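## Task

Transfer the C battery off the desk and leave it resting on the counter. The attempt fails if any carton on the desk lands on the floor, or if the robot tips over or is left leaning.

## Robot and tools

ROBOT. TidyBot++: a mobile base 0.54 m long, 0.50 m wide and 0.38 m tall on four powered casters, carrying a single seven-joint arm with a two-finger gripper. The shoulder sits 0.12 m ahead of the base centre, 0.68 m up. Segments: upper arm 0.42 m, forearm 0.31 m, hand 0.31 m (wrist to hand point). The arm begins folded, hand pointing down, wrist jutting up to 0.08 m past the base front and elbow up to 1.15 m high. Cameras: base_camera and wrist_camera (the latter looks along the hand).

FRAMES. Base frame: origin on the floor below the base centre, x forward, y left, z up, metres. hand_pose reports the point between the finger pads in this frame; the hand's own z axis runs out along the fingers and the fingers close along its y axis. Odometry frame is the base frame as it was when the scene began; base_odometry counts wheel rotation only, so slip looks like travel, and heading (rad, -3.142 to 3.142) is positive to the left. base_tilt gives forward/right lean in degrees.

move. One action per call, built from any of base, joints, target, plus optional speeds and min_time_s; cameras and blocking are extras. All motions start at once.
- base: an object with one or more relative commands, measured from where the base is when the command starts (its own axes then): translate_m (metres, forward +, -2 to 2), strafe_m (metres, left +, -2 to 2), rotate_rad (radians, counter-clockwise from above +, -6.3 to 6.3). These are offsets, not places.
- joints: absolute angle targets in radians, keyed by name: joint_1_rad (unlimited; + is clockwise from above, opposite to heading), joint_2_rad -2.249 to 2.249 (shoulder, 0 upright, + leans forward), joint_3_rad (unlimited), joint_4_rad -2.579 to 2.579 (elbow, 0 straight, negative bends forward when joint_3 is 3.14), joint_5_rad (unlimited), joint_6_rad -2.099 to 2.099 (wrist), joint_7_rad (unlimited; 1.57 with hand down puts fingers opening left/right), and gripper_pos 0 (open, ~85 mm gap) to 1 (closed). Unlimited joints go the short way round; rotate further in steps below half a turn. Done tolerances: 0.039, 0.097, 0.061, 0.061, 0.114, 0.114, 0.096, 0.03.
- target: a single list of seven numbers, [x, y, z, qw, qx, qy, qz], an absolute hand pose in the base frame (metres, then unit quaternion), same form as hand_pose. With target, joints may only contain gripper_pos.
- speeds: top-speed caps for this action: translate_m/strafe_m 0.05 to 0.5 m/s (give one of them when combining), rotate_rad 0.1 to 1.57 rad/s.
- min_time_s: 0.1 to 8 s, the shortest duration for each arm motion.
- cameras: list of base_camera, wrist_camera or all; blocking true waits for rest, false returns in about 0.5 s while motion continues.
Any action runs at most 15 s; a base move times out at 14 s. Unknown keys make the call invalid; out-of-range values get it refused.

Other tools: wait(seconds 0 to 10, cameras) lets time pass; stop(cameras) brakes everything you commanded; zoom_image(camera, region [x0,y0,x1,y1] pixels, max 504x504) enlarges part of the latest image; finished_scene(scene) ends the current scene and must be the last call in a reply.

RESULTS. base_status, joint_status and hand_status read done, moving, off_target (rested away from goal, maybe still pushing), not_followed (a built-in check withheld arm targets; see "joint command not followed", "pose unreachable", "cause:"), contact_stop or time_out (unrequested stops; the motion holds where it halted), torque_fault, limit_stop_at_motor_heat. An unrequested stop, refusal or torque fault cancels the remaining move/wait/finished_scene calls in that reply. hand_target is where the hand would be with all joints on target. motor_effort gives percent of each motor's maximum with the last action's peak in brackets. gripper off_target at 1 means something is held; done at 1 means empty. ARM HIT flags the arm striking the base or itself; MOTOR HOT warns of heating (60 °C), and an OVER-TEMPERATURE FAULT makes the arm sag for 30 to 60 s.

TIPS. A target usually lands within about 3 cm; fix error by adding (wanted minus hand_pose) to the last target. To hold still, resend hand_target, not hand_pose. Carried loads make the arm droop; never command a joint to its current reading while holding something. Straight-down hand reach tops out near 0.94 m high and only close to the base. Low, forward-pointing targets near the base can misplace the hand or drive it into the base; no check prevents base collisions, and the arm does not avoid furniture. Closed fingertips reach ~20 mm beyond the hand point. When a held item touches a surface, hand_pose stops dropping while commands keep descending.

AVOID. Catching the arm on furniture above ~0.6 m while driving or turning, swinging an extended arm sideways, or reaching far out from the folded pose over close furniture: these can tip the robot. Back away or retract to recover a lean. Do not drive the arm into things (torque fault: arm frozen 10 s). Avoid knocking cartons off the desk, dropping or releasing moving items, slamming, pushing hard, or squeezing an item hard while it still rests on a surface. Every step of a release should leave the item settled on the counter.

Each tool is called after "Call:" in YAML: its name, and indented under it one key for each argument.

## Session

Call:
move:
  joints: {"joint_6_rad":0.35}
  cameras: ["all"]

Call:
move:
  base: {"rotate_rad":1.57}
  cameras: ["all"]

Call:
move:
  base: {"rotate_rad":1.57}
  cameras: ["wrist_camera"]

Scene clock: 1.83 s.
move: done
base_odometry: x=+0.000 y=+0.000 heading=+0.000
base_tilt: forward=-0.1 right=+0.9
base_status: not commanded
joint_positions: joint_1_rad=+0.050 joint_2_rad=-0.315 joint_3_rad=+3.174 joint_4_rad=-2.514 joint_5_rad=-0.047 joint_6_rad=+0.290 joint_7_rad=+1.613 gripper_pos=+0.000
joint_status: all done
motor_effort: joint_1_rad=-1(2) joint_2_rad=-6(6) joint_3_rad=+0(1) joint_4_rad=+16(16) joint_5_rad=+0(1) joint_6_rad=+8(10) joint_7_rad=+1(1)
hand_pose: x=+0.5352 y=-0.0376 z=+0.7938 quat_wxyz=(+0.024, +0.815, -0.041, +0.577) (m; base frame)
hand_target: x=+0.5406 y=-0.0390 z=+0.8112 quat_wxyz=(+0.026, +0.798, -0.041, +0.601) (m; base frame)
hand_status: not commanded
pictures: base_camera, wrist_camera
Images, in order (width x height): base_camera 644x364, wrist_camera 644x476.

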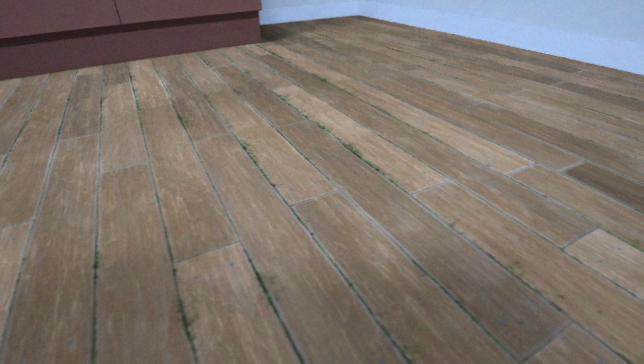

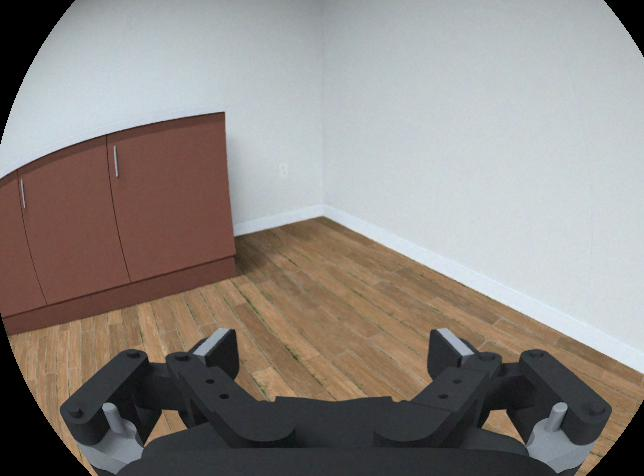

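Scene clock: 4.33 s.
move: done
base_odometry: x=+0.000 y=+0.000 heading=+1.570
base_tilt: forward=-0.1 right=+0.9
base_status: done
joint_positions: joint_1_rad=+0.050 joint_2_rad=-0.315 joint_3_rad=+3.174 joint_4_rad=-2.514 joint_5_rad=-0.047 joint_6_rad=+0.291 joint_7_rad=+1.613 gripper_pos=+0.000
joint_status: not commanded
motor_effort: joint_1_rad=-1(2) joint_2_rad=-6(7) joint_3_rad=+0(2) joint_4_rad=+16(16) joint_5_rad=+0(1) joint_6_rad=+9(10) joint_7_rad=+0(1)
hand_pose: x=+0.5352 y=-0.0377 z=+0.7941 quat_wxyz=(+0.024, +0.815, -0.041, +0.578) (m; base frame)
hand_target: x=+0.5406 y=-0.0390 z=+0.8112 quat_wxyz=(+0.026, +0.798, -0.041, +0.601) (m; base frame)
hand_status: not commanded
pictures: base_camera, wrist_camera
Images, in order (width x height): base_camera 644x364, wrist_camera 644x476.

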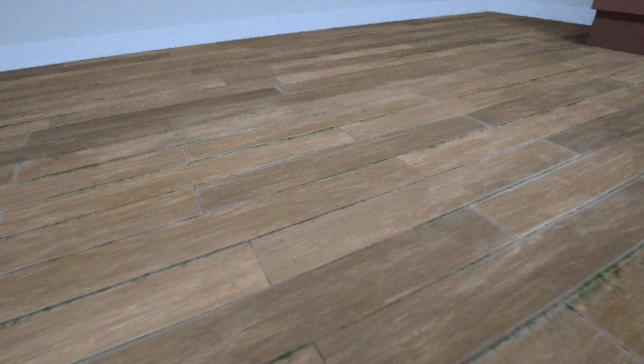

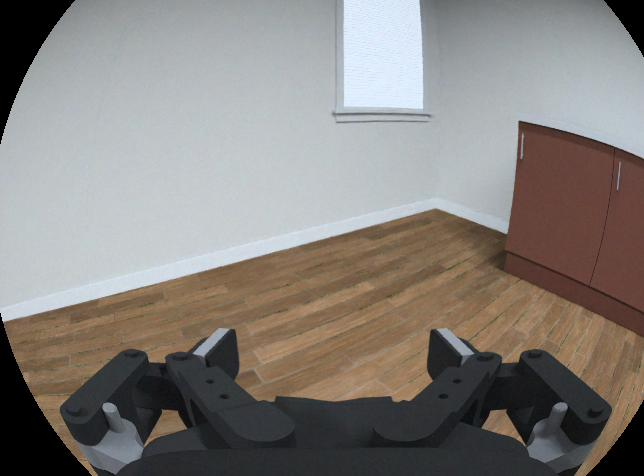

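Scene clock: 6.67 s.
move: done
base_odometry: x=+0.000 y=+0.000 heading=+3.140
base_tilt: forward=-0.1 right=+0.9
base_status: done
joint_positions: joint_1_rad=+0.050 joint_2_rad=-0.315 joint_3_rad=+3.174 joint_4_rad=-2.514 joint_5_rad=-0.047 joint_6_rad=+0.291 joint_7_rad=+1.613 gripper_pos=+0.000
joint_status: not commanded
motor_effort: joint_1_rad=-1(2) joint_2_rad=-6(7) joint_3_rad=+0(2) joint_4_rad=+16(16) joint_5_rad=+0(1) joint_6_rad=+9(10) joint_7_rad=+1(1)
hand_pose: x=+0.5353 y=-0.0377 z=+0.7942 quat_wxyz=(+0.024, +0.815, -0.041, +0.578) (m; base frame)
hand_target: x=+0.5406 y=-0.0390 z=+0.8112 quat_wxyz=(+0.026, +0.798, -0.041, +0.601) (m; base frame)
hand_status: not commanded
pictures: wrist_camera
Images, in order (width x height): wrist_camera 644x476.

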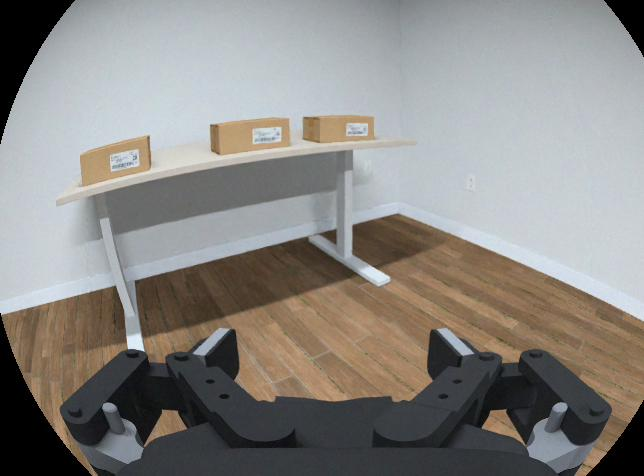

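Call:
move:
  base: {"rotate_rad":0.3}
  joints: {"joint_1_rad":0.0,"joint_2_rad":0.0,"joint_4_rad":-1.0,"joint_6_rad":-1.0}
  cameras: ["all"]

Call:
zoom_image:
  camera: "wrist_camera"
  region: [80, 80, 560, 330]

Scene clock: 25.40 s.
move: done
base_odometry: x=+0.000 y=+0.000 heading=-2.844
base_tilt: forward=-0.1 right=+0.8
base_status: done
joint_positions: joint_1_rad=+0.024 joint_2_rad=-0.035 joint_3_rad=+3.174 joint_4_rad=-1.020 joint_5_rad=-0.047 joint_6_rad=-0.957 joint_7_rad=+1.613 gripper_pos=+0.000
joint_status: all done
motor_effort: joint_1_rad=-1(2) joint_2_rad=-16(16) joint_3_rad=+1(2) joint_4_rad=+16(20) joint_5_rad=+0(1) joint_6_rad=+9(10) joint_7_rad=+0(1)
hand_pose: x=+0.6564 y=-0.0177 z=+1.1635 quat_wxyz=(+0.004, +0.825, -0.007, +0.565) (m; base frame)
hand_target: x=+0.6670 y=-0.0041 z=+1.1431 quat_wxyz=(-0.003, +0.841, +0.004, +0.541) (m; base frame)
hand_status: not commanded
pictures: base_camera, wrist_camera
Images, in order (width x height): base_camera 644x364, wrist_camera 644x476.

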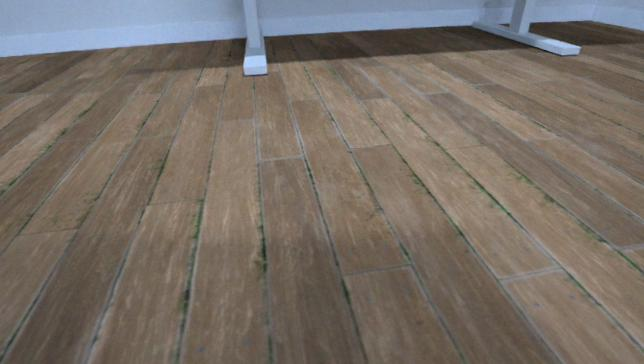

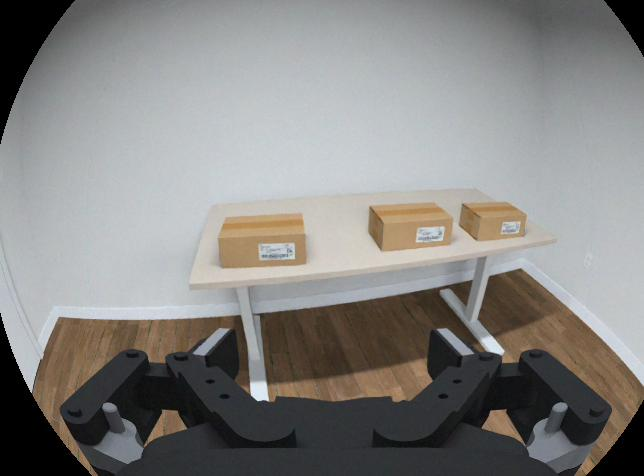

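Scaled by 1.050.

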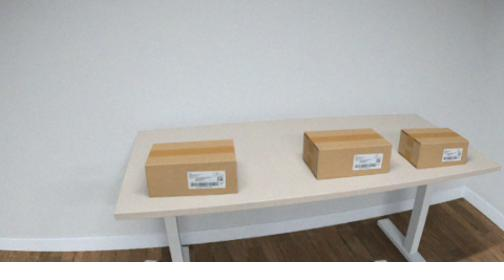

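Call:
move:
  base: {"translate_m":0.6,"rotate_rad":0.07}
  joints: {"joint_4_rad":-0.9,"joint_6_rad":-1.3}
  cameras: ["all"]

Scene clock: 35.77 s.
move: done
base_odometry: x=-0.574 y=-0.176 heading=-2.773
base_tilt: forward=-0.1 right=+0.8
base_status: done
joint_positions: joint_1_rad=+0.011 joint_2_rad=-0.014 joint_3_rad=+3.171 joint_4_rad=-0.916 joint_5_rad=-0.047 joint_6_rad=-1.260 joint_7_rad=+1.613 gripper_pos=+0.000
joint_status: all done
motor_effort: joint_1_rad=+0(3) joint_2_rad=-15(19) joint_3_rad=+0(3) joint_4_rad=+15(18) joint_5_rad=+0(1) joint_6_rad=+8(10) joint_7_rad=+0(1)
hand_pose: x=+0.6186 y=-0.0052 z=+1.1245 quat_wxyz=(-0.004, +0.882, +0.005, +0.471) (m; base frame)
hand_target: x=+0.6173 y=-0.0007 z=+1.1151 quat_wxyz=(-0.006, +0.891, +0.009, +0.454) (m; base frame)
hand_status: not commanded
pictures: base_camera, wrist_camera
Images, in order (width x height): base_camera 644x364, wrist_camera 644x476.

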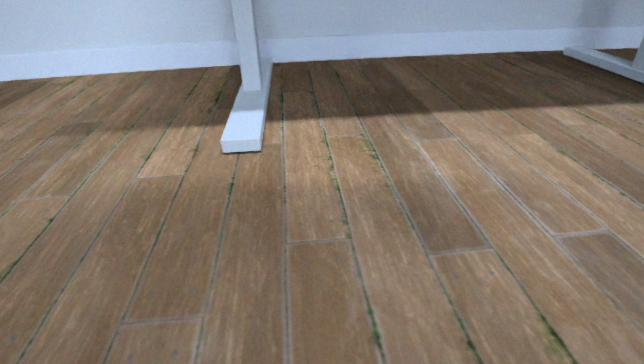

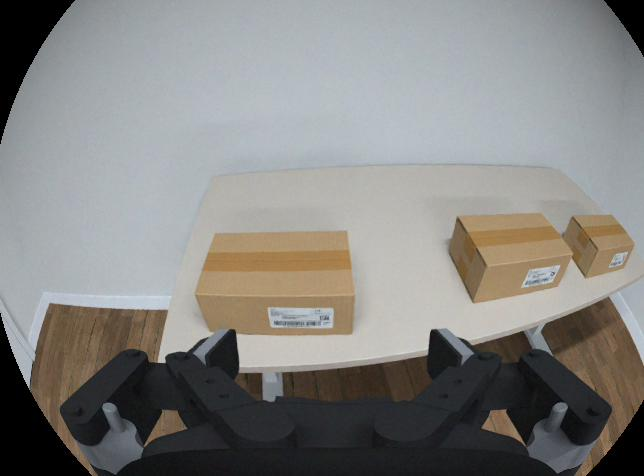

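Call:
move:
  base: {"translate_m":0.3,"rotate_rad":0.06}
  joints: {"joint_2_rad":0.3,"joint_4_rad":-0.5,"joint_6_rad":-1.7}
  cameras: ["wrist_camera"]

Scene clock: 47.93 s.
move: done
base_odometry: x=-0.854 y=-0.284 heading=-2.712
base_tilt: forward=-0.1 right=+0.9
base_status: done
joint_positions: joint_1_rad=+0.007 joint_2_rad=+0.297 joint_3_rad=+3.171 joint_4_rad=-0.520 joint_5_rad=-0.047 joint_6_rad=-1.657 joint_7_rad=+1.613 gripper_pos=+0.000
joint_status: all done
motor_effort: joint_1_rad=+0(3) joint_2_rad=-24(30) joint_3_rad=+0(2) joint_4_rad=+13(16) joint_5_rad=+0(1) joint_6_rad=+6(9) joint_7_rad=+0(1)
hand_pose: x=+0.6644 y=+0.0000 z=+1.0550 quat_wxyz=(-0.005, +0.945, +0.014, +0.328) (m; base frame)
hand_target: x=+0.6556 y=+0.0028 z=+1.0535 quat_wxyz=(-0.005, +0.949, +0.017, +0.316) (m; base frame)
hand_status: not commanded
pictures: wrist_camera
Images, in order (width x height): wrist_camera 644x476.

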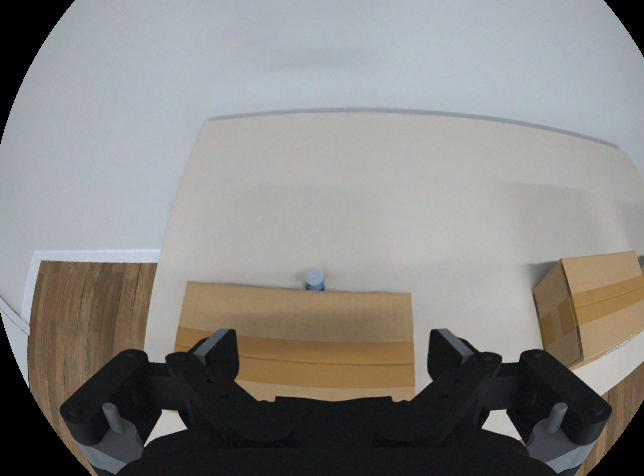

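Call:
move:
  base: {"translate_m":0.25,"rotate_rad":0.02}
  joints: {"joint_6_rad":-1.95}
  cameras: ["all"]

Scene clock: 71.77 s.
move: done
base_odometry: x=-1.081 y=-0.389 heading=-2.692
base_tilt: forward=-0.1 right=+0.8
base_status: done
joint_positions: joint_1_rad=+0.006 joint_2_rad=+0.300 joint_3_rad=+3.171 joint_4_rad=-0.513 joint_5_rad=-0.047 joint_6_rad=-1.924 joint_7_rad=+1.613 gripper_pos=+0.000
joint_status: all done
motor_effort: joint_1_rad=-1(4) joint_2_rad=-23(29) joint_3_rad=+0(2) joint_4_rad=+12(13) joint_5_rad=+0(1) joint_6_rad=+4(7) joint_7_rad=+0(1)
hand_pose: x=+0.5947 y=+0.0021 z=+1.0136 quat_wxyz=(-0.008, +0.979, +0.018, +0.201) (m; base frame)
hand_target: x=+0.5881 y=+0.0037 z=+1.0151 quat_wxyz=(-0.008, +0.981, +0.019, +0.195) (m; base frame)
hand_status: not commanded
pictures: base_camera, wrist_camera
Images, in order (width x height): base_camera 644x364, wrist_camera 644x476.

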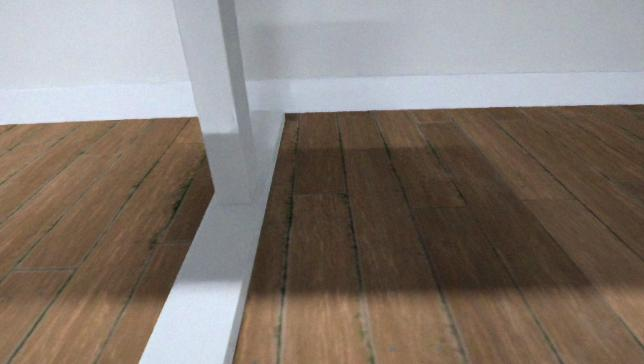

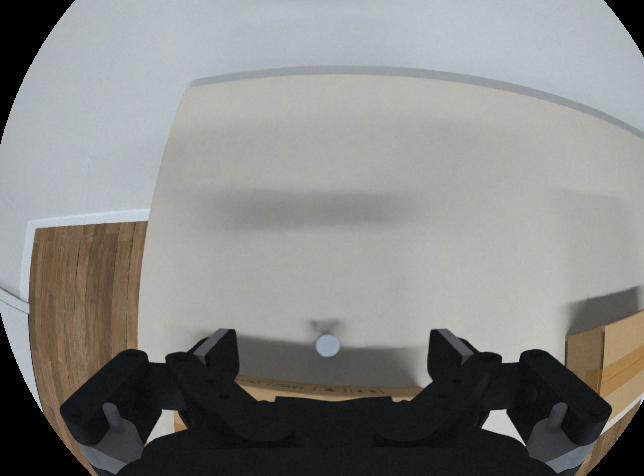

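Call:
move:
  target: [0.62, 0.004, 0.88, -0.008, 0.997, 0.018, 0.07]
  min_time_s: 2.5
  cameras: ["wrist_camera"]

Scene clock: 91.20 s.
move: done
base_odometry: x=-1.081 y=-0.389 heading=-2.692
base_tilt: forward=-0.1 right=+0.9
base_status: not commanded
joint_positions: joint_1_rad=+0.006 joint_2_rad=+0.372 joint_3_rad=+3.171 joint_4_rad=-0.754 joint_5_rad=-0.047 joint_6_rad=-1.870 joint_7_rad=+1.613 gripper_pos=+0.000
joint_status: not commanded
motor_effort: joint_1_rad=-1(2) joint_2_rad=-27(28) joint_3_rad=+0(1) joint_4_rad=+14(14) joint_5_rad=+0(0) joint_6_rad=+2(4) joint_7_rad=+0(1)
hand_pose: x=+0.6012 y=+0.0019 z=+0.9012 quat_wxyz=(-0.014, +0.997, +0.014, +0.073) (m; base frame)
hand_target: x=+0.6200 y=+0.0040 z=+0.8800 quat_wxyz=(-0.008, +0.997, +0.018, +0.070) (m; base frame)
hand_status: done (0.028 m and 0.9 deg from the pose sent, 0.136 m and 15.2 deg at the start)
pictures: wrist_camera
Images, in order (width x height): wrist_camera 644x476.

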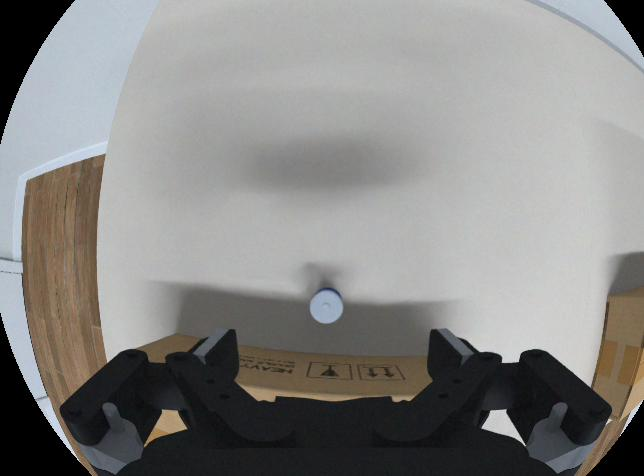

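Call:
move:
  target: [0.645, 0.007, 0.80, -0.004, 0.999, 0.02, 0.02]
  min_time_s: 2.5
  cameras: ["wrist_camera"]

Scene clock: 103.83 s.
move: done
base_odometry: x=-1.081 y=-0.389 heading=-2.692
base_tilt: forward=-0.1 right=+0.8
base_status: not commanded
joint_positions: joint_1_rad=+0.005 joint_2_rad=+0.470 joint_3_rad=+3.171 joint_4_rad=-0.845 joint_5_rad=-0.047 joint_6_rad=-1.775 joint_7_rad=+1.613 gripper_pos=+0.000
joint_status: not commanded
motor_effort: joint_1_rad=-1(2) joint_2_rad=-30(31) joint_3_rad=+0(1) joint_4_rad=+14(14) joint_5_rad=+0(1) joint_6_rad=+0(2) joint_7_rad=+0(1)
hand_pose: x=+0.6304 y=+0.0015 z=+0.8260 quat_wxyz=(-0.015, +0.999, +0.011, +0.027) (m; base frame)
hand_target: x=+0.6450 y=+0.0070 z=+0.8000 quat_wxyz=(-0.004, +1.000, +0.020, +0.020) (m; base frame)
hand_status: done (0.030 m and 1.9 deg from the pose sent, 0.110 m and 6.3 deg at the start)
pictures: wrist_camera
Images, in order (width x height): wrist_camera 644x476.

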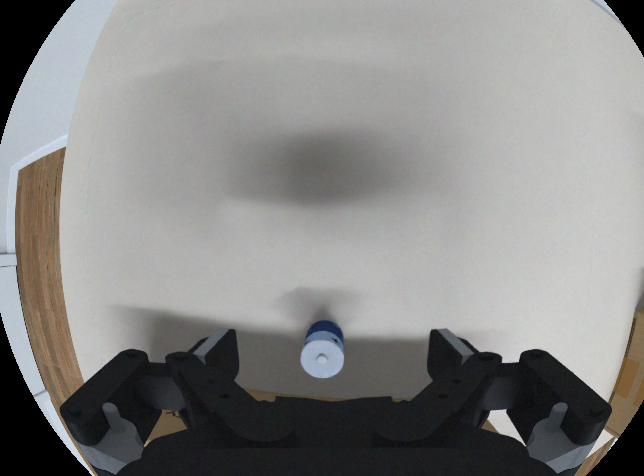

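Call:
move:
  target: [0.630, 0.016, 0.755, -0.004, 0.999, 0.02, 0.01]
  min_time_s: 2
  cameras: ["wrist_camera"]

Scene clock: 121.80 s.
move: done
base_odometry: x=-1.081 y=-0.389 heading=-2.692
base_tilt: forward=-0.1 right=+0.8
base_status: not commanded
joint_positions: joint_1_rad=-0.012 joint_2_rad=+0.470 joint_3_rad=+3.171 joint_4_rad=-1.054 joint_5_rad=-0.047 joint_6_rad=-1.625 joint_7_rad=+1.613 gripper_pos=+0.000
joint_status: not commanded
motor_effort: joint_1_rad=-2(2) joint_2_rad=-30(31) joint_3_rad=+0(1) joint_4_rad=+14(15) joint_5_rad=+0(0) joint_6_rad=+0(1) joint_7_rad=+0(1)
hand_pose: x=+0.6219 y=+0.0097 z=+0.7607 quat_wxyz=(-0.017, +1.000, +0.015, -0.003) (m; base frame)
hand_target: x=+0.6300 y=+0.0160 z=+0.7550 quat_wxyz=(-0.004, +1.000, +0.020, +0.010) (m; base frame)
hand_status: done (0.012 m and 2.2 deg from the pose sent, 0.072 m and 2.6 deg at the start)
pictures: wrist_camera
Images, in order (width x height): wrist_camera 644x476.

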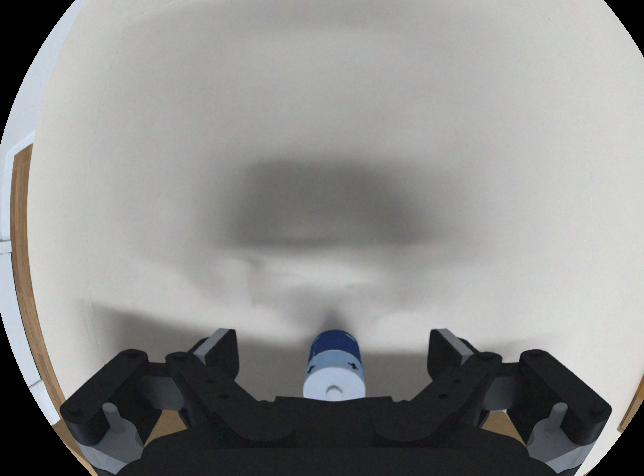

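Call:
move:
  target: [0.618, 0.016, 0.722, -0.004, 0.999, 0.02, 0.01]
  min_time_s: 2
  cameras: ["wrist_camera"]

Scene clock: 130.30 s.
move: done
base_odometry: x=-1.081 y=-0.389 heading=-2.692
base_tilt: forward=-0.1 right=+0.8
base_status: not commanded
joint_positions: joint_1_rad=-0.012 joint_2_rad=+0.458 joint_3_rad=+3.171 joint_4_rad=-1.182 joint_5_rad=-0.047 joint_6_rad=-1.511 joint_7_rad=+1.613 gripper_pos=+0.000
joint_status: not commanded
motor_effort: joint_1_rad=-1(2) joint_2_rad=-23(31) joint_3_rad=-1(1) joint_4_rad=+11(15) joint_5_rad=-1(1) joint_6_rad=+2(2) joint_7_rad=+0(1)
hand_pose: x=+0.6163 y=+0.0094 z=+0.7264 quat_wxyz=(-0.017, +1.000, +0.012, -0.004) (m; base frame)
hand_target: x=+0.6180 y=+0.0160 z=+0.7220 quat_wxyz=(-0.004, +1.000, +0.020, +0.010) (m; base frame)
hand_status: done (0.008 m and 2.4 deg from the pose sent, 0.039 m and 2.2 deg at the start)
pictures: wrist_camera
Images, in order (width x height): wrist_camera 644x476.

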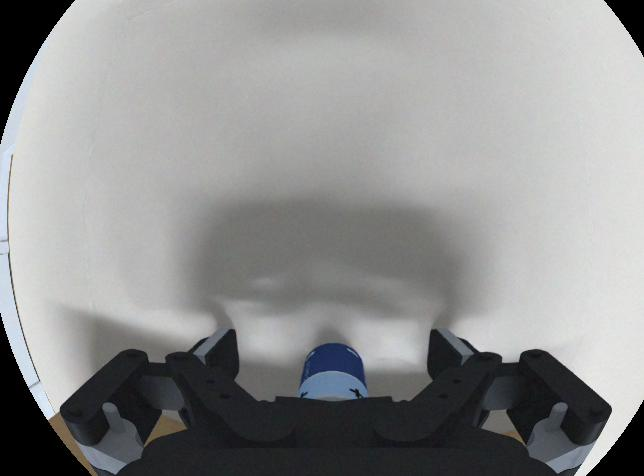

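Call:
move:
  target: [0.600, 0.016, 0.726, -0.004, 0.999, 0.02, 0.01]
  min_time_s: 1.5
  cameras: ["wrist_camera"]

Scene clock: 137.03 s.
move: done
base_odometry: x=-1.081 y=-0.389 heading=-2.692
base_tilt: forward=-0.1 right=+0.8
base_status: not commanded
joint_positions: joint_1_rad=-0.012 joint_2_rad=+0.423 joint_3_rad=+3.171 joint_4_rad=-1.237 joint_5_rad=-0.047 joint_6_rad=-1.481 joint_7_rad=+1.613 gripper_pos=+0.000
joint_status: not commanded
motor_effort: joint_1_rad=-1(1) joint_2_rad=-23(24) joint_3_rad=+0(1) joint_4_rad=+10(11) joint_5_rad=-1(1) joint_6_rad=-1(2) joint_7_rad=+0(1)
hand_pose: x=+0.6055 y=+0.0096 z=+0.7265 quat_wxyz=(-0.018, +1.000, +0.012, +0.001) (m; base frame)
hand_target: x=+0.6000 y=+0.0160 z=+0.7260 quat_wxyz=(-0.004, +1.000, +0.020, +0.010) (m; base frame)
hand_status: done (0.009 m and 2.1 deg from the pose sent, 0.018 m and 2.4 deg at the start)
pictures: wrist_camera
Images, in order (width x height): wrist_camera 644x476.

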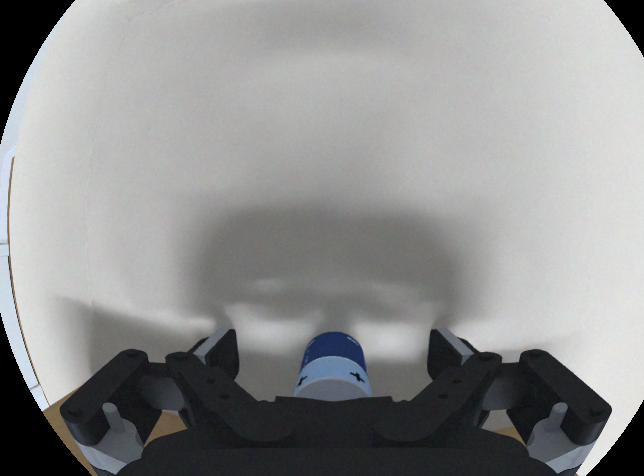

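Call:
move:
  target: [0.588, 0.016, 0.724, -0.004, 0.999, 0.02, 0.01]
  min_time_s: 1.5

Call:
move:
  joints: {"gripper_pos":0.45}
  cameras: ["wrist_camera"]

Scene clock: 144.60 s.
move: done
base_odometry: x=-1.081 y=-0.389 heading=-2.692
base_tilt: forward=-0.1 right=+0.8
base_status: not commanded
joint_positions: joint_1_rad=-0.013 joint_2_rad=+0.391 joint_3_rad=+3.171 joint_4_rad=-1.285 joint_5_rad=-0.047 joint_6_rad=-1.460 joint_7_rad=+1.613 gripper_pos=+0.000
joint_status: not commanded
motor_effort: joint_1_rad=-1(2) joint_2_rad=-22(24) joint_3_rad=+0(1) joint_4_rad=+10(10) joint_5_rad=-1(1) joint_6_rad=+0(2) joint_7_rad=+0(0)
hand_pose: x=+0.5942 y=+0.0096 z=+0.7266 quat_wxyz=(-0.018, +1.000, +0.011, +0.003) (m; base frame)
hand_target: x=+0.5880 y=+0.0160 z=+0.7240 quat_wxyz=(-0.004, +1.000, +0.020, +0.010) (m; base frame)
hand_status: done (0.009 m and 2.0 deg from the pose sent, 0.019 m and 2.1 deg at the start)
pictures: none

Scene clock: 145.40 s.
move: done
base_odometry: x=-1.081 y=-0.389 heading=-2.692
base_tilt: forward=-0.1 right=+0.8
base_status: not commanded
joint_positions: joint_1_rad=-0.013 joint_2_rad=+0.371 joint_3_rad=+3.171 joint_4_rad=-1.285 joint_5_rad=-0.045 joint_6_rad=-1.460 joint_7_rad=+1.613 gripper_pos=+0.450
joint_status: all done
motor_effort: joint_1_rad=-2(3) joint_2_rad=-20(22) joint_3_rad=-1(2) joint_4_rad=+9(10) joint_5_rad=-3(3) joint_6_rad=+1(1) joint_7_rad=+0(0)
hand_pose: x=+0.5934 y=+0.0088 z=+0.7363 quat_wxyz=(-0.017, +1.000, +0.012, +0.014) (m; base frame)
hand_target: x=+0.5880 y=+0.0160 z=+0.7240 quat_wxyz=(-0.004, +1.000, +0.020, +0.010) (m; base frame)
hand_status: not commanded
pictures: wrist_camera
Images, in order (width x height): wrist_camera 644x476.

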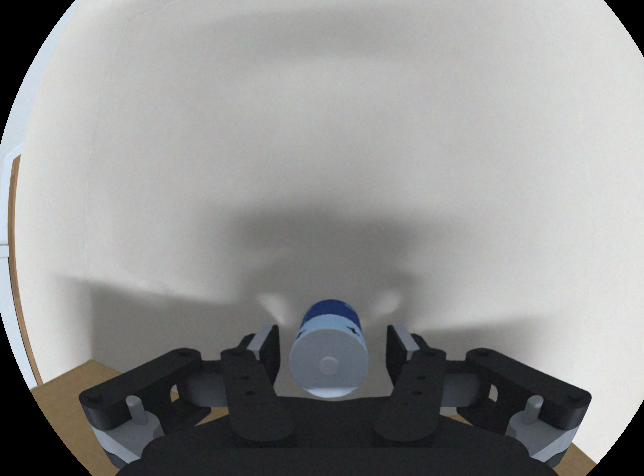

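Call:
move:
  target: [0.592, 0.016, 0.745, -0.004, 0.999, 0.02, 0.01]
  min_time_s: 1
  cameras: ["wrist_camera"]

Scene clock: 152.77 s.
move: done
base_odometry: x=-1.081 y=-0.389 heading=-2.692
base_tilt: forward=-0.1 right=+0.8
base_status: not commanded
joint_positions: joint_1_rad=-0.014 joint_2_rad=+0.371 joint_3_rad=+3.171 joint_4_rad=-1.275 joint_5_rad=-0.045 joint_6_rad=-1.462 joint_7_rad=+1.613 gripper_pos=+0.450
joint_status: not commanded
motor_effort: joint_1_rad=-1(3) joint_2_rad=-28(28) joint_3_rad=+0(2) joint_4_rad=+15(15) joint_5_rad=+0(3) joint_6_rad=+1(1) joint_7_rad=+0(1)
hand_pose: x=+0.5959 y=+0.0096 z=+0.7393 quat_wxyz=(-0.016, +1.000, +0.013, +0.017) (m; base frame)
hand_target: x=+0.5920 y=+0.0160 z=+0.7450 quat_wxyz=(-0.004, +1.000, +0.020, +0.010) (m; base frame)
hand_status: done (0.009 m and 1.9 deg from the pose sent, 0.011 m and 1.8 deg at the start)
pictures: wrist_camera
Images, in order (width x height): wrist_camera 644x476.

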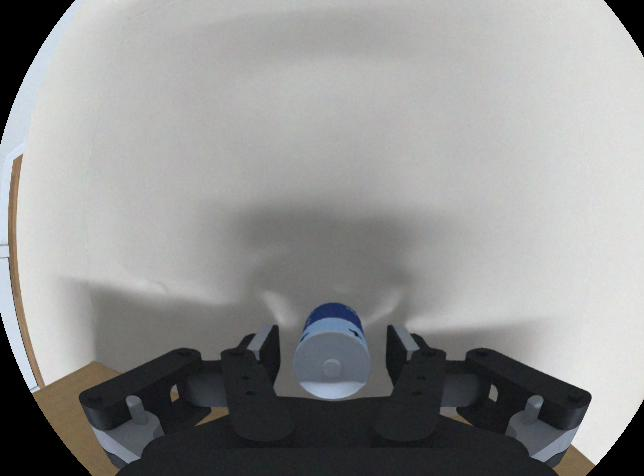

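Centred; the tips are just above the desk, raise slightly more, then close.

Call:
move:
  target: [0.590, 0.015, 0.757, -0.004, 0.999, 0.02, 0.01]
  min_time_s: 1

Call:
move:
  joints: {"gripper_pos":0.78}
  cameras: ["wrist_camera"]

Scene clock: 160.17 s.
move: done
base_odometry: x=-1.081 y=-0.389 heading=-2.692
base_tilt: forward=-0.1 right=+0.8
base_status: not commanded
joint_positions: joint_1_rad=-0.014 joint_2_rad=+0.371 joint_3_rad=+3.171 joint_4_rad=-1.246 joint_5_rad=-0.045 joint_6_rad=-1.488 joint_7_rad=+1.613 gripper_pos=+0.450
joint_status: not commanded
motor_effort: joint_1_rad=-2(2) joint_2_rad=-27(28) joint_3_rad=+0(1) joint_4_rad=+15(15) joint_5_rad=+0(0) joint_6_rad=+1(1) joint_7_rad=+0(0)
hand_pose: x=+0.5977 y=+0.0097 z=+0.7487 quat_wxyz=(-0.016, +1.000, +0.013, +0.019) (m; base frame)
hand_target: x=+0.5900 y=+0.0150 z=+0.7570 quat_wxyz=(-0.004, +1.000, +0.020, +0.010) (m; base frame)
hand_status: done (0.012 m and 1.9 deg from the pose sent, 0.019 m and 1.9 deg at the start)
pictures: none

Scene clock: 160.90 s.
move: off_target
base_odometry: x=-1.081 y=-0.389 heading=-2.692
base_tilt: forward=-0.1 right=+0.8
base_status: not commanded
joint_positions: joint_1_rad=-0.014 joint_2_rad=+0.371 joint_3_rad=+3.171 joint_4_rad=-1.244 joint_5_rad=-0.045 joint_6_rad=-1.488 joint_7_rad=+1.613 gripper_pos=+0.737
joint_status: gripper_pos off_target (ended at +0.737, target +0.780)
motor_effort: joint_1_rad=-1(1) joint_2_rad=-28(29) joint_3_rad=+0(1) joint_4_rad=+15(15) joint_5_rad=+0(0) joint_6_rad=+1(1) joint_7_rad=+0(0)
hand_pose: x=+0.5982 y=+0.0097 z=+0.7493 quat_wxyz=(-0.016, +1.000, +0.013, +0.020) (m; base frame)
hand_target: x=+0.5900 y=+0.0150 z=+0.7570 quat_wxyz=(-0.004, +1.000, +0.020, +0.010) (m; base frame)
hand_status: not commanded
pictures: wrist_camera
Images, in order (width x height): wrist_camera 644x476.

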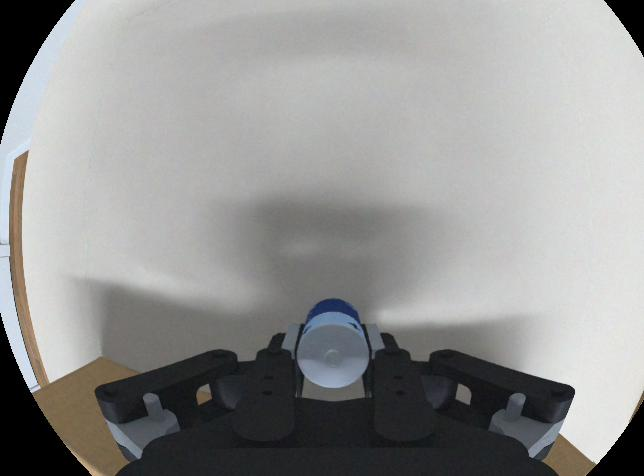

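Call:
move:
  target: [0.598, 0.012, 0.80, -0.004, 0.999, 0.02, 0.01]
  joints: {"gripper_pos":0.85}
  min_time_s: 2
  cameras: ["wrist_camera"]

Call:
move:
  target: [0.615, 0.008, 0.88, -0.008, 0.997, 0.018, 0.07]
  min_time_s: 2

Call:
move:
  joints: {"joint_2_rad":0.3,"joint_4_rad":-0.513,"joint_6_rad":-1.92}
  min_time_s: 2
  cameras: ["wrist_camera"]

Scene clock: 173.03 s.
move: off_target
base_odometry: x=-1.081 y=-0.389 heading=-2.692
base_tilt: forward=-0.1 right=+0.9
base_status: not commanded
joint_positions: joint_1_rad=-0.014 joint_2_rad=+0.371 joint_3_rad=+3.171 joint_4_rad=-1.069 joint_5_rad=-0.045 joint_6_rad=-1.638 joint_7_rad=+1.613 gripper_pos=+0.737
joint_status: gripper_pos off_target (ended at +0.737, target +0.850)
motor_effort: joint_1_rad=-1(2) joint_2_rad=-28(29) joint_3_rad=+0(1) joint_4_rad=+15(15) joint_5_rad=+0(0) joint_6_rad=+1(2) joint_7_rad=+0(1)
hand_pose: x=+0.6034 y=+0.0103 z=+0.8044 quat_wxyz=(-0.016, +0.999, +0.017, +0.032) (m; base frame)
hand_target: x=+0.5980 y=+0.0120 z=+0.8000 quat_wxyz=(-0.004, +1.000, +0.020, +0.010) (m; base frame)
hand_status: done (0.007 m and 2.9 deg from the pose sent, 0.051 m and 2.0 deg at the start)
pictures: wrist_camera
Images, in order (width x height): wrist_camera 644x476.

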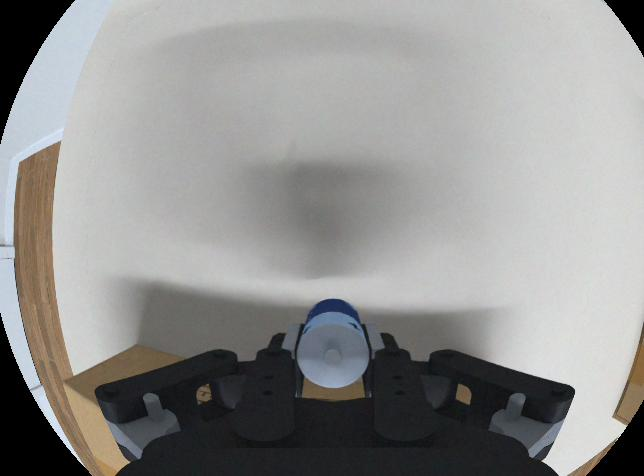

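Scene clock: 175.33 s.
move: done
base_odometry: x=-1.081 y=-0.389 heading=-2.692
base_tilt: forward=-0.1 right=+0.9
base_status: not commanded
joint_positions: joint_1_rad=-0.014 joint_2_rad=+0.371 joint_3_rad=+3.171 joint_4_rad=-0.815 joint_5_rad=-0.045 joint_6_rad=-1.773 joint_7_rad=+1.613 gripper_pos=+0.737
joint_status: not commanded
motor_effort: joint_1_rad=+0(2) joint_2_rad=-28(29) joint_3_rad=+0(1) joint_4_rad=+15(15) joint_5_rad=+0(0) joint_6_rad=+2(3) joint_7_rad=+0(1)
hand_pose: x=+0.6199 y=+0.0107 z=+0.8861 quat_wxyz=(-0.014, +0.995, +0.022, +0.092) (m; base frame)
hand_target: x=+0.6150 y=+0.0080 z=+0.8800 quat_wxyz=(-0.008, +0.997, +0.018, +0.070) (m; base frame)
hand_status: done (0.008 m and 2.6 deg from the pose sent, 0.077 m and 4.4 deg at the start)
pictures: none

Scene clock: 177.70 s.
move: done
base_odometry: x=-1.081 y=-0.389 heading=-2.692
base_tilt: forward=-0.1 right=+0.9
base_status: not commanded
joint_positions: joint_1_rad=-0.014 joint_2_rad=+0.360 joint_3_rad=+3.171 joint_4_rad=-0.533 joint_5_rad=-0.045 joint_6_rad=-1.879 joint_7_rad=+1.613 gripper_pos=+0.737
joint_status: all done
motor_effort: joint_1_rad=-1(2) joint_2_rad=-26(29) joint_3_rad=+0(1) joint_4_rad=+13(16) joint_5_rad=+0(0) joint_6_rad=+3(5) joint_7_rad=+0(1)
hand_pose: x=+0.6246 y=+0.0111 z=+0.9826 quat_wxyz=(-0.010, +0.983, +0.026, +0.184) (m; base frame)
hand_target: x=+0.5957 y=+0.0081 z=+1.0142 quat_wxyz=(-0.005, +0.979, +0.021, +0.203) (m; base frame)
hand_status: not commanded
pictures: wrist_camera
Images, in order (width x height): wrist_camera 644x476.

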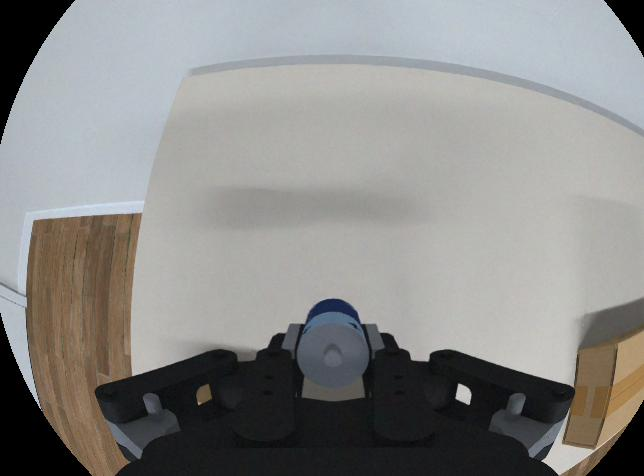

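Call:
move:
  base: {"translate_m":-1.1}

Call:
move:
  base: {"rotate_rad":3.14}
  joints: {"joint_1_rad":0.0,"joint_2_rad":0.0,"joint_4_rad":-1.0,"joint_6_rad":-1.0}
  cameras: ["all"]

Scene clock: 189.63 s.
move: done
base_odometry: x=-0.090 y=+0.090 heading=-2.691
base_tilt: forward=-0.1 right=+0.9
base_status: done
joint_positions: joint_1_rad=-0.014 joint_2_rad=+0.342 joint_3_rad=+3.171 joint_4_rad=-0.531 joint_5_rad=-0.045 joint_6_rad=-1.886 joint_7_rad=+1.613 gripper_pos=+0.737
joint_status: not commanded
motor_effort: joint_1_rad=-1(2) joint_2_rad=-26(30) joint_3_rad=+0(1) joint_4_rad=+13(14) joint_5_rad=+0(1) joint_6_rad=+4(5) joint_7_rad=+0(1)
hand_pose: x=+0.6176 y=+0.0110 z=+0.9915 quat_wxyz=(-0.009, +0.981, +0.026, +0.191) (m; base frame)
hand_target: x=+0.5957 y=+0.0081 z=+1.0142 quat_wxyz=(-0.005, +0.979, +0.021, +0.203) (m; base frame)
hand_status: not commanded
pictures: none

Scene clock: 193.03 s.
move: done
base_odometry: x=-0.090 y=+0.090 heading=+0.449
base_tilt: forward=-0.1 right=+0.9
base_status: done
joint_positions: joint_1_rad=-0.014 joint_2_rad=+0.056 joint_3_rad=+3.170 joint_4_rad=-0.987 joint_5_rad=-0.045 joint_6_rad=-1.060 joint_7_rad=+1.613 gripper_pos=+0.737
joint_status: all done
motor_effort: joint_1_rad=-1(3) joint_2_rad=-20(27) joint_3_rad=+0(2) joint_4_rad=+17(18) joint_5_rad=+0(1) joint_6_rad=+9(10) joint_7_rad=+0(1)
hand_pose: x=+0.6829 y=+0.0060 z=+1.1024 quat_wxyz=(-0.008, +0.868, +0.013, +0.497) (m; base frame)
hand_target: x=+0.6669 y=-0.0057 z=+1.1430 quat_wxyz=(+0.001, +0.841, +0.003, +0.540) (m; base frame)
hand_status: not commanded
pictures: base_camera, wrist_camera
Images, in order (width x height): base_camera 644x364, wrist_camera 644x476.

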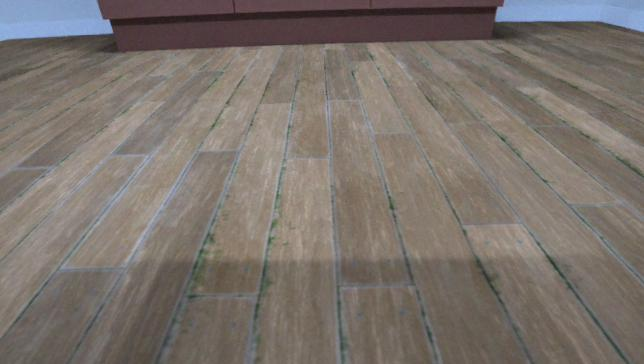

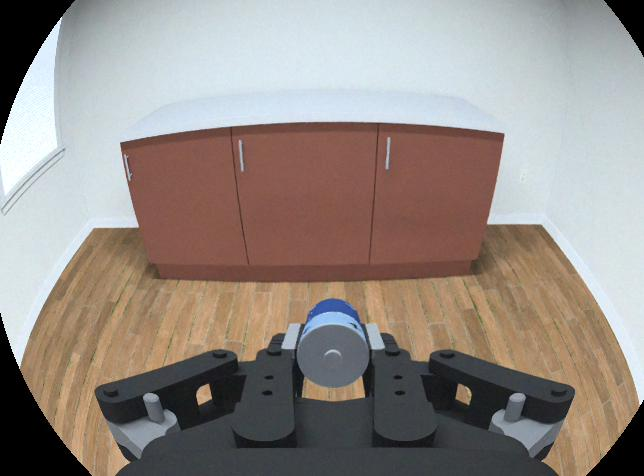

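Call:
move:
  base: {"translate_m":1.35}
  joints: {"joint_2_rad":0.0,"joint_4_rad":-0.6,"joint_6_rad":-1.7}
  cameras: ["all"]

Scene clock: 215.17 s.
move: done
base_odometry: x=+1.126 y=+0.676 heading=+0.449
base_tilt: forward=-0.1 right=+0.9
base_status: done
joint_positions: joint_1_rad=-0.014 joint_2_rad=+0.026 joint_3_rad=+3.170 joint_4_rad=-0.618 joint_5_rad=-0.045 joint_6_rad=-1.663 joint_7_rad=+1.613 gripper_pos=+0.737
joint_status: all done
motor_effort: joint_1_rad=+0(2) joint_2_rad=-14(21) joint_3_rad=+0(1) joint_4_rad=+12(19) joint_5_rad=+0(0) joint_6_rad=+7(9) joint_7_rad=+0(1)
hand_pose: x=+0.5494 y=+0.0093 z=+1.1450 quat_wxyz=(-0.008, +0.914, +0.024, +0.406) (m; base frame)
hand_target: x=+0.5290 y=-0.0004 z=+1.1547 quat_wxyz=(+0.000, +0.913, +0.012, +0.409) (m; base frame)
hand_status: not commanded
pictures: base_camera, wrist_camera
Images, in order (width x height): base_camera 644x364, wrist_camera 644x476.

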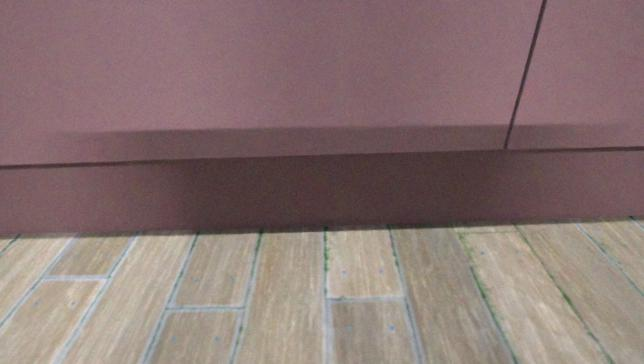

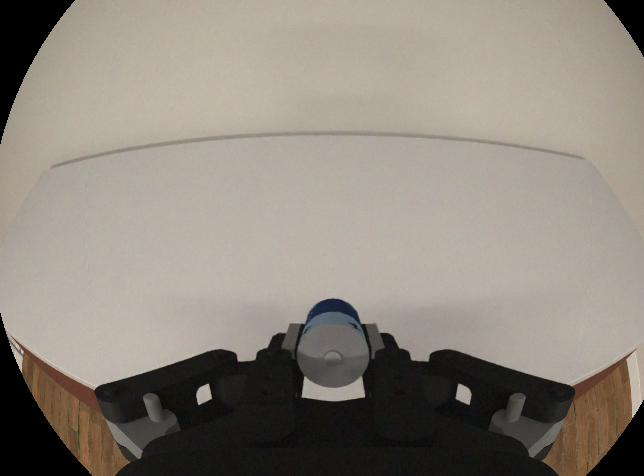

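Call:
move:
  base: {"translate_m":0.16}
  speeds: {"translate_m":0.2}
  joints: {"joint_2_rad":0.25,"joint_4_rad":-0.5,"joint_6_rad":-2.09}
  cameras: ["all"]

Scene clock: 225.40 s.
move: done
base_odometry: x=+1.270 y=+0.745 heading=+0.450
base_tilt: forward=-0.1 right=+0.8
base_status: done
joint_positions: joint_1_rad=-0.014 joint_2_rad=+0.254 joint_3_rad=+3.170 joint_4_rad=-0.520 joint_5_rad=-0.045 joint_6_rad=-2.048 joint_7_rad=+1.613 gripper_pos=+0.737
joint_status: all done
motor_effort: joint_1_rad=+0(2) joint_2_rad=-21(27) joint_3_rad=+0(1) joint_4_rad=+12(14) joint_5_rad=+0(0) joint_6_rad=+4(9) joint_7_rad=+0(1)
hand_pose: x=+0.5428 y=+0.0103 z=+1.0185 quat_wxyz=(-0.010, +0.987, +0.028, +0.160) (m; base frame)
hand_target: x=+0.5302 y=+0.0011 z=+1.0222 quat_wxyz=(-0.004, +0.989, +0.014, +0.150) (m; base frame)
hand_status: not commanded
pictures: base_camera, wrist_camera
Images, in order (width x height): base_camera 644x364, wrist_camera 644x476.

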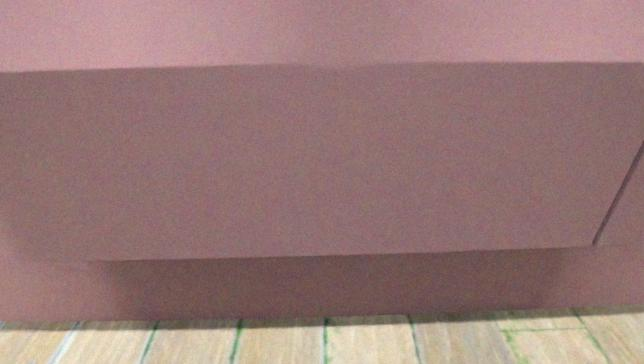

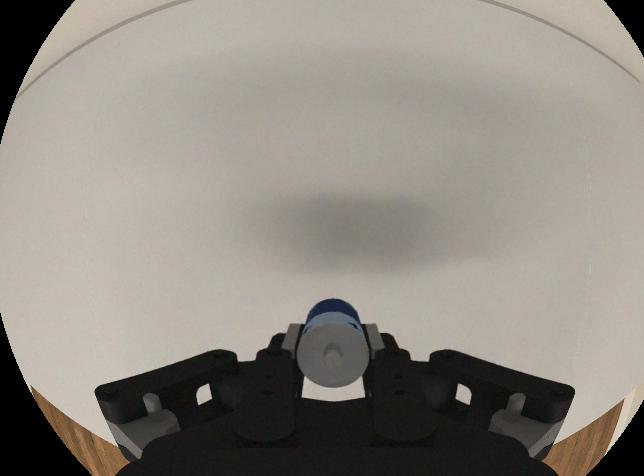

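Call:
move:
  target: [0.545, 0.002, 0.965, -0.004, 0.998, 0.014, 0.045]
  min_time_s: 3
  cameras: ["wrist_camera"]

Scene clock: 239.47 s.
move: off_target
base_odometry: x=+1.270 y=+0.745 heading=+0.450
base_tilt: forward=-0.1 right=+0.8
base_status: not commanded
joint_positions: joint_1_rad=-0.014 joint_2_rad=+0.350 joint_3_rad=+3.170 joint_4_rad=-0.504 joint_5_rad=-0.045 joint_6_rad=-2.052 joint_7_rad=+1.613 gripper_pos=+0.737
joint_status: not commanded
motor_effort: joint_1_rad=-1(2) joint_2_rad=-25(25) joint_3_rad=+0(1) joint_4_rad=+12(12) joint_5_rad=+0(1) joint_6_rad=+3(4) joint_7_rad=+0(1)
hand_pose: x=+0.5733 y=+0.0107 z=+0.9807 quat_wxyz=(-0.010, +0.993, +0.028, +0.118) (m; base frame)
hand_target: x=+0.5730 y=+0.0018 z=+0.9688 quat_wxyz=(-0.003, +0.996, +0.014, +0.090) (m; base frame)
hand_status: off_target (0.033 m and 8.5 deg from the pose sent, 0.054 m and 13.3 deg at the start; a joint's target at an end of its range on 91 of 91 steps)
pictures: wrist_camera
Images, in order (width x height): wrist_camera 644x476.

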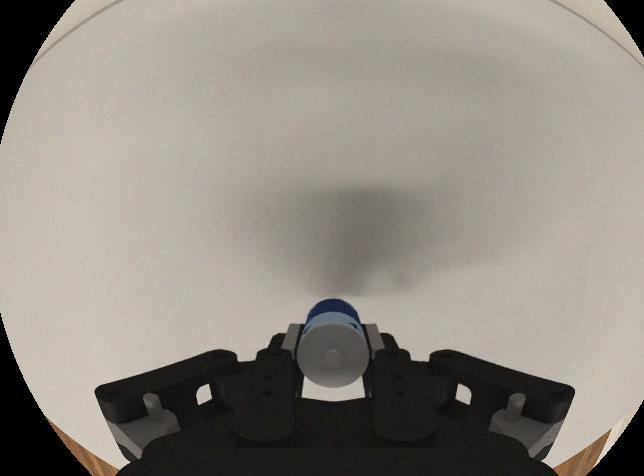

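Call:
move:
  target: [0.585, 0.002, 0.945, -0.004, 0.998, 0.014, 0.05]
  min_time_s: 2
  cameras: ["wrist_camera"]

Scene clock: 245.60 s.
move: off_target
base_odometry: x=+1.270 y=+0.745 heading=+0.450
base_tilt: forward=-0.1 right=+0.8
base_status: not commanded
joint_positions: joint_1_rad=-0.014 joint_2_rad=+0.433 joint_3_rad=+3.170 joint_4_rad=-0.443 joint_5_rad=-0.045 joint_6_rad=-2.052 joint_7_rad=+1.613 gripper_pos=+0.737
joint_status: not commanded
motor_effort: joint_1_rad=-1(1) joint_2_rad=-27(28) joint_3_rad=+0(1) joint_4_rad=+12(13) joint_5_rad=+0(0) joint_6_rad=+2(3) joint_7_rad=+0(1)
hand_pose: x=+0.6031 y=+0.0112 z=+0.9609 quat_wxyz=(-0.010, +0.994, +0.028, +0.107) (m; base frame)
hand_target: x=+0.6029 y=+0.0019 z=+0.9473 quat_wxyz=(-0.003, +0.997, +0.014, +0.079) (m; base frame)
hand_status: off_target (0.026 m and 6.8 deg from the pose sent, 0.039 m and 8.0 deg at the start; a joint's target at an end of its range on 61 of 61 steps)
pictures: wrist_camera
Images, in order (width x height): wrist_camera 644x476.

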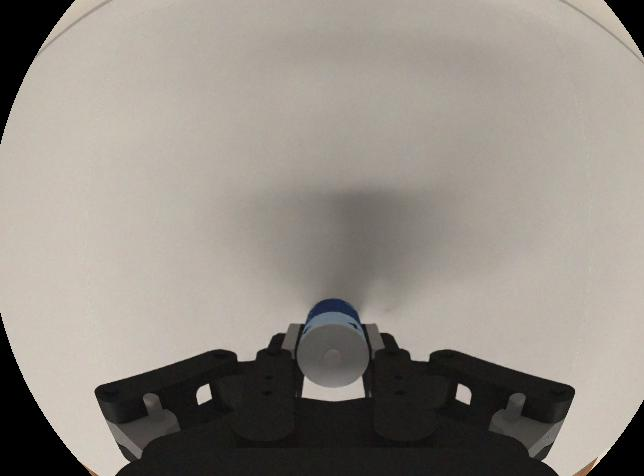

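Call:
move:
  target: [0.585, 0.002, 0.925, -0.004, 0.999, 0.014, 0.0]
  min_time_s: 2
  cameras: ["wrist_camera"]

Scene clock: 252.37 s.
move: off_target
base_odometry: x=+1.270 y=+0.745 heading=+0.450
base_tilt: forward=-0.1 right=+0.9
base_status: not commanded
joint_positions: joint_1_rad=-0.014 joint_2_rad=+0.511 joint_3_rad=+3.170 joint_4_rad=-0.371 joint_5_rad=-0.045 joint_6_rad=-2.053 joint_7_rad=+1.613 gripper_pos=+0.737
joint_status: not commanded
motor_effort: joint_1_rad=-1(2) joint_2_rad=-30(30) joint_3_rad=+0(1) joint_4_rad=+12(13) joint_5_rad=+0(0) joint_6_rad=+2(3) joint_7_rad=+0(1)
hand_pose: x=+0.6318 y=+0.0117 z=+0.9437 quat_wxyz=(-0.009, +0.994, +0.029, +0.103) (m; base frame)
hand_target: x=+0.6314 y=+0.0017 z=+0.9284 quat_wxyz=(-0.002, +0.997, +0.014, +0.075) (m; base frame)
hand_status: off_target (0.051 m and 12.0 deg from the pose sent, 0.041 m and 12.4 deg at the start; a joint's target at an end of its range on 61 of 61 steps)
pictures: wrist_camera
Images, in order (width x height): wrist_camera 644x476.

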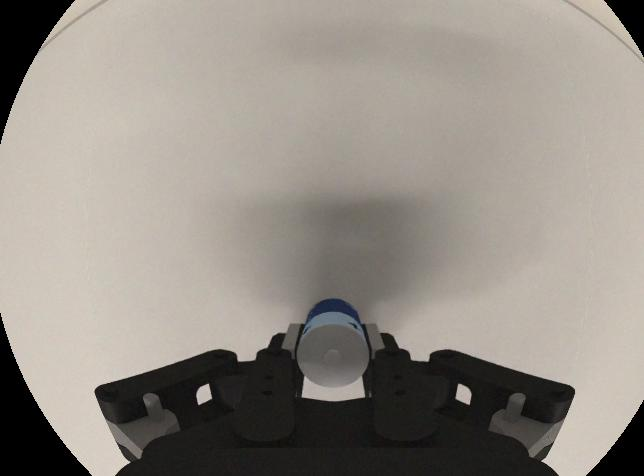

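Call:
move:
  joints: {"joint_2_rad":0.42,"joint_4_rad":-0.53,"joint_6_rad":-2.099}
  min_time_s: 2
  cameras: ["wrist_camera"]

Scene clock: 261.97 s.
move: done
base_odometry: x=+1.270 y=+0.745 heading=+0.450
base_tilt: forward=-0.1 right=+0.8
base_status: not commanded
joint_positions: joint_1_rad=-0.014 joint_2_rad=+0.448 joint_3_rad=+3.170 joint_4_rad=-0.493 joint_5_rad=-0.045 joint_6_rad=-2.053 joint_7_rad=+1.613 gripper_pos=+0.737
joint_status: all done
joint sent to its limit — joint_6_rad, lower limit.
motor_effort: joint_1_rad=-1(2) joint_2_rad=-23(31) joint_3_rad=+0(1) joint_4_rad=+9(13) joint_5_rad=+0(1) joint_6_rad=-1(3) joint_7_rad=+0(1)
hand_pose: x=+0.6014 y=+0.0111 z=+0.9386 quat_wxyz=(-0.011, +0.997, +0.027, +0.075) (m; base frame)
hand_target: x=+0.5773 y=+0.0011 z=+0.9389 quat_wxyz=(-0.006, +0.999, +0.012, +0.049) (m; base frame)
hand_status: not commanded
pictures: wrist_camera
Images, in order (width x height): wrist_camera 644x476.

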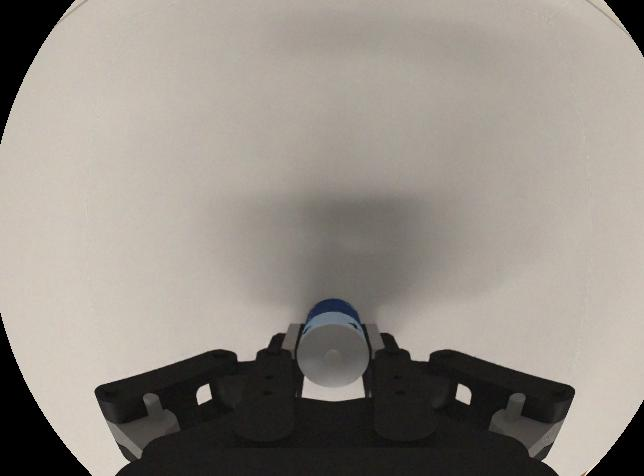

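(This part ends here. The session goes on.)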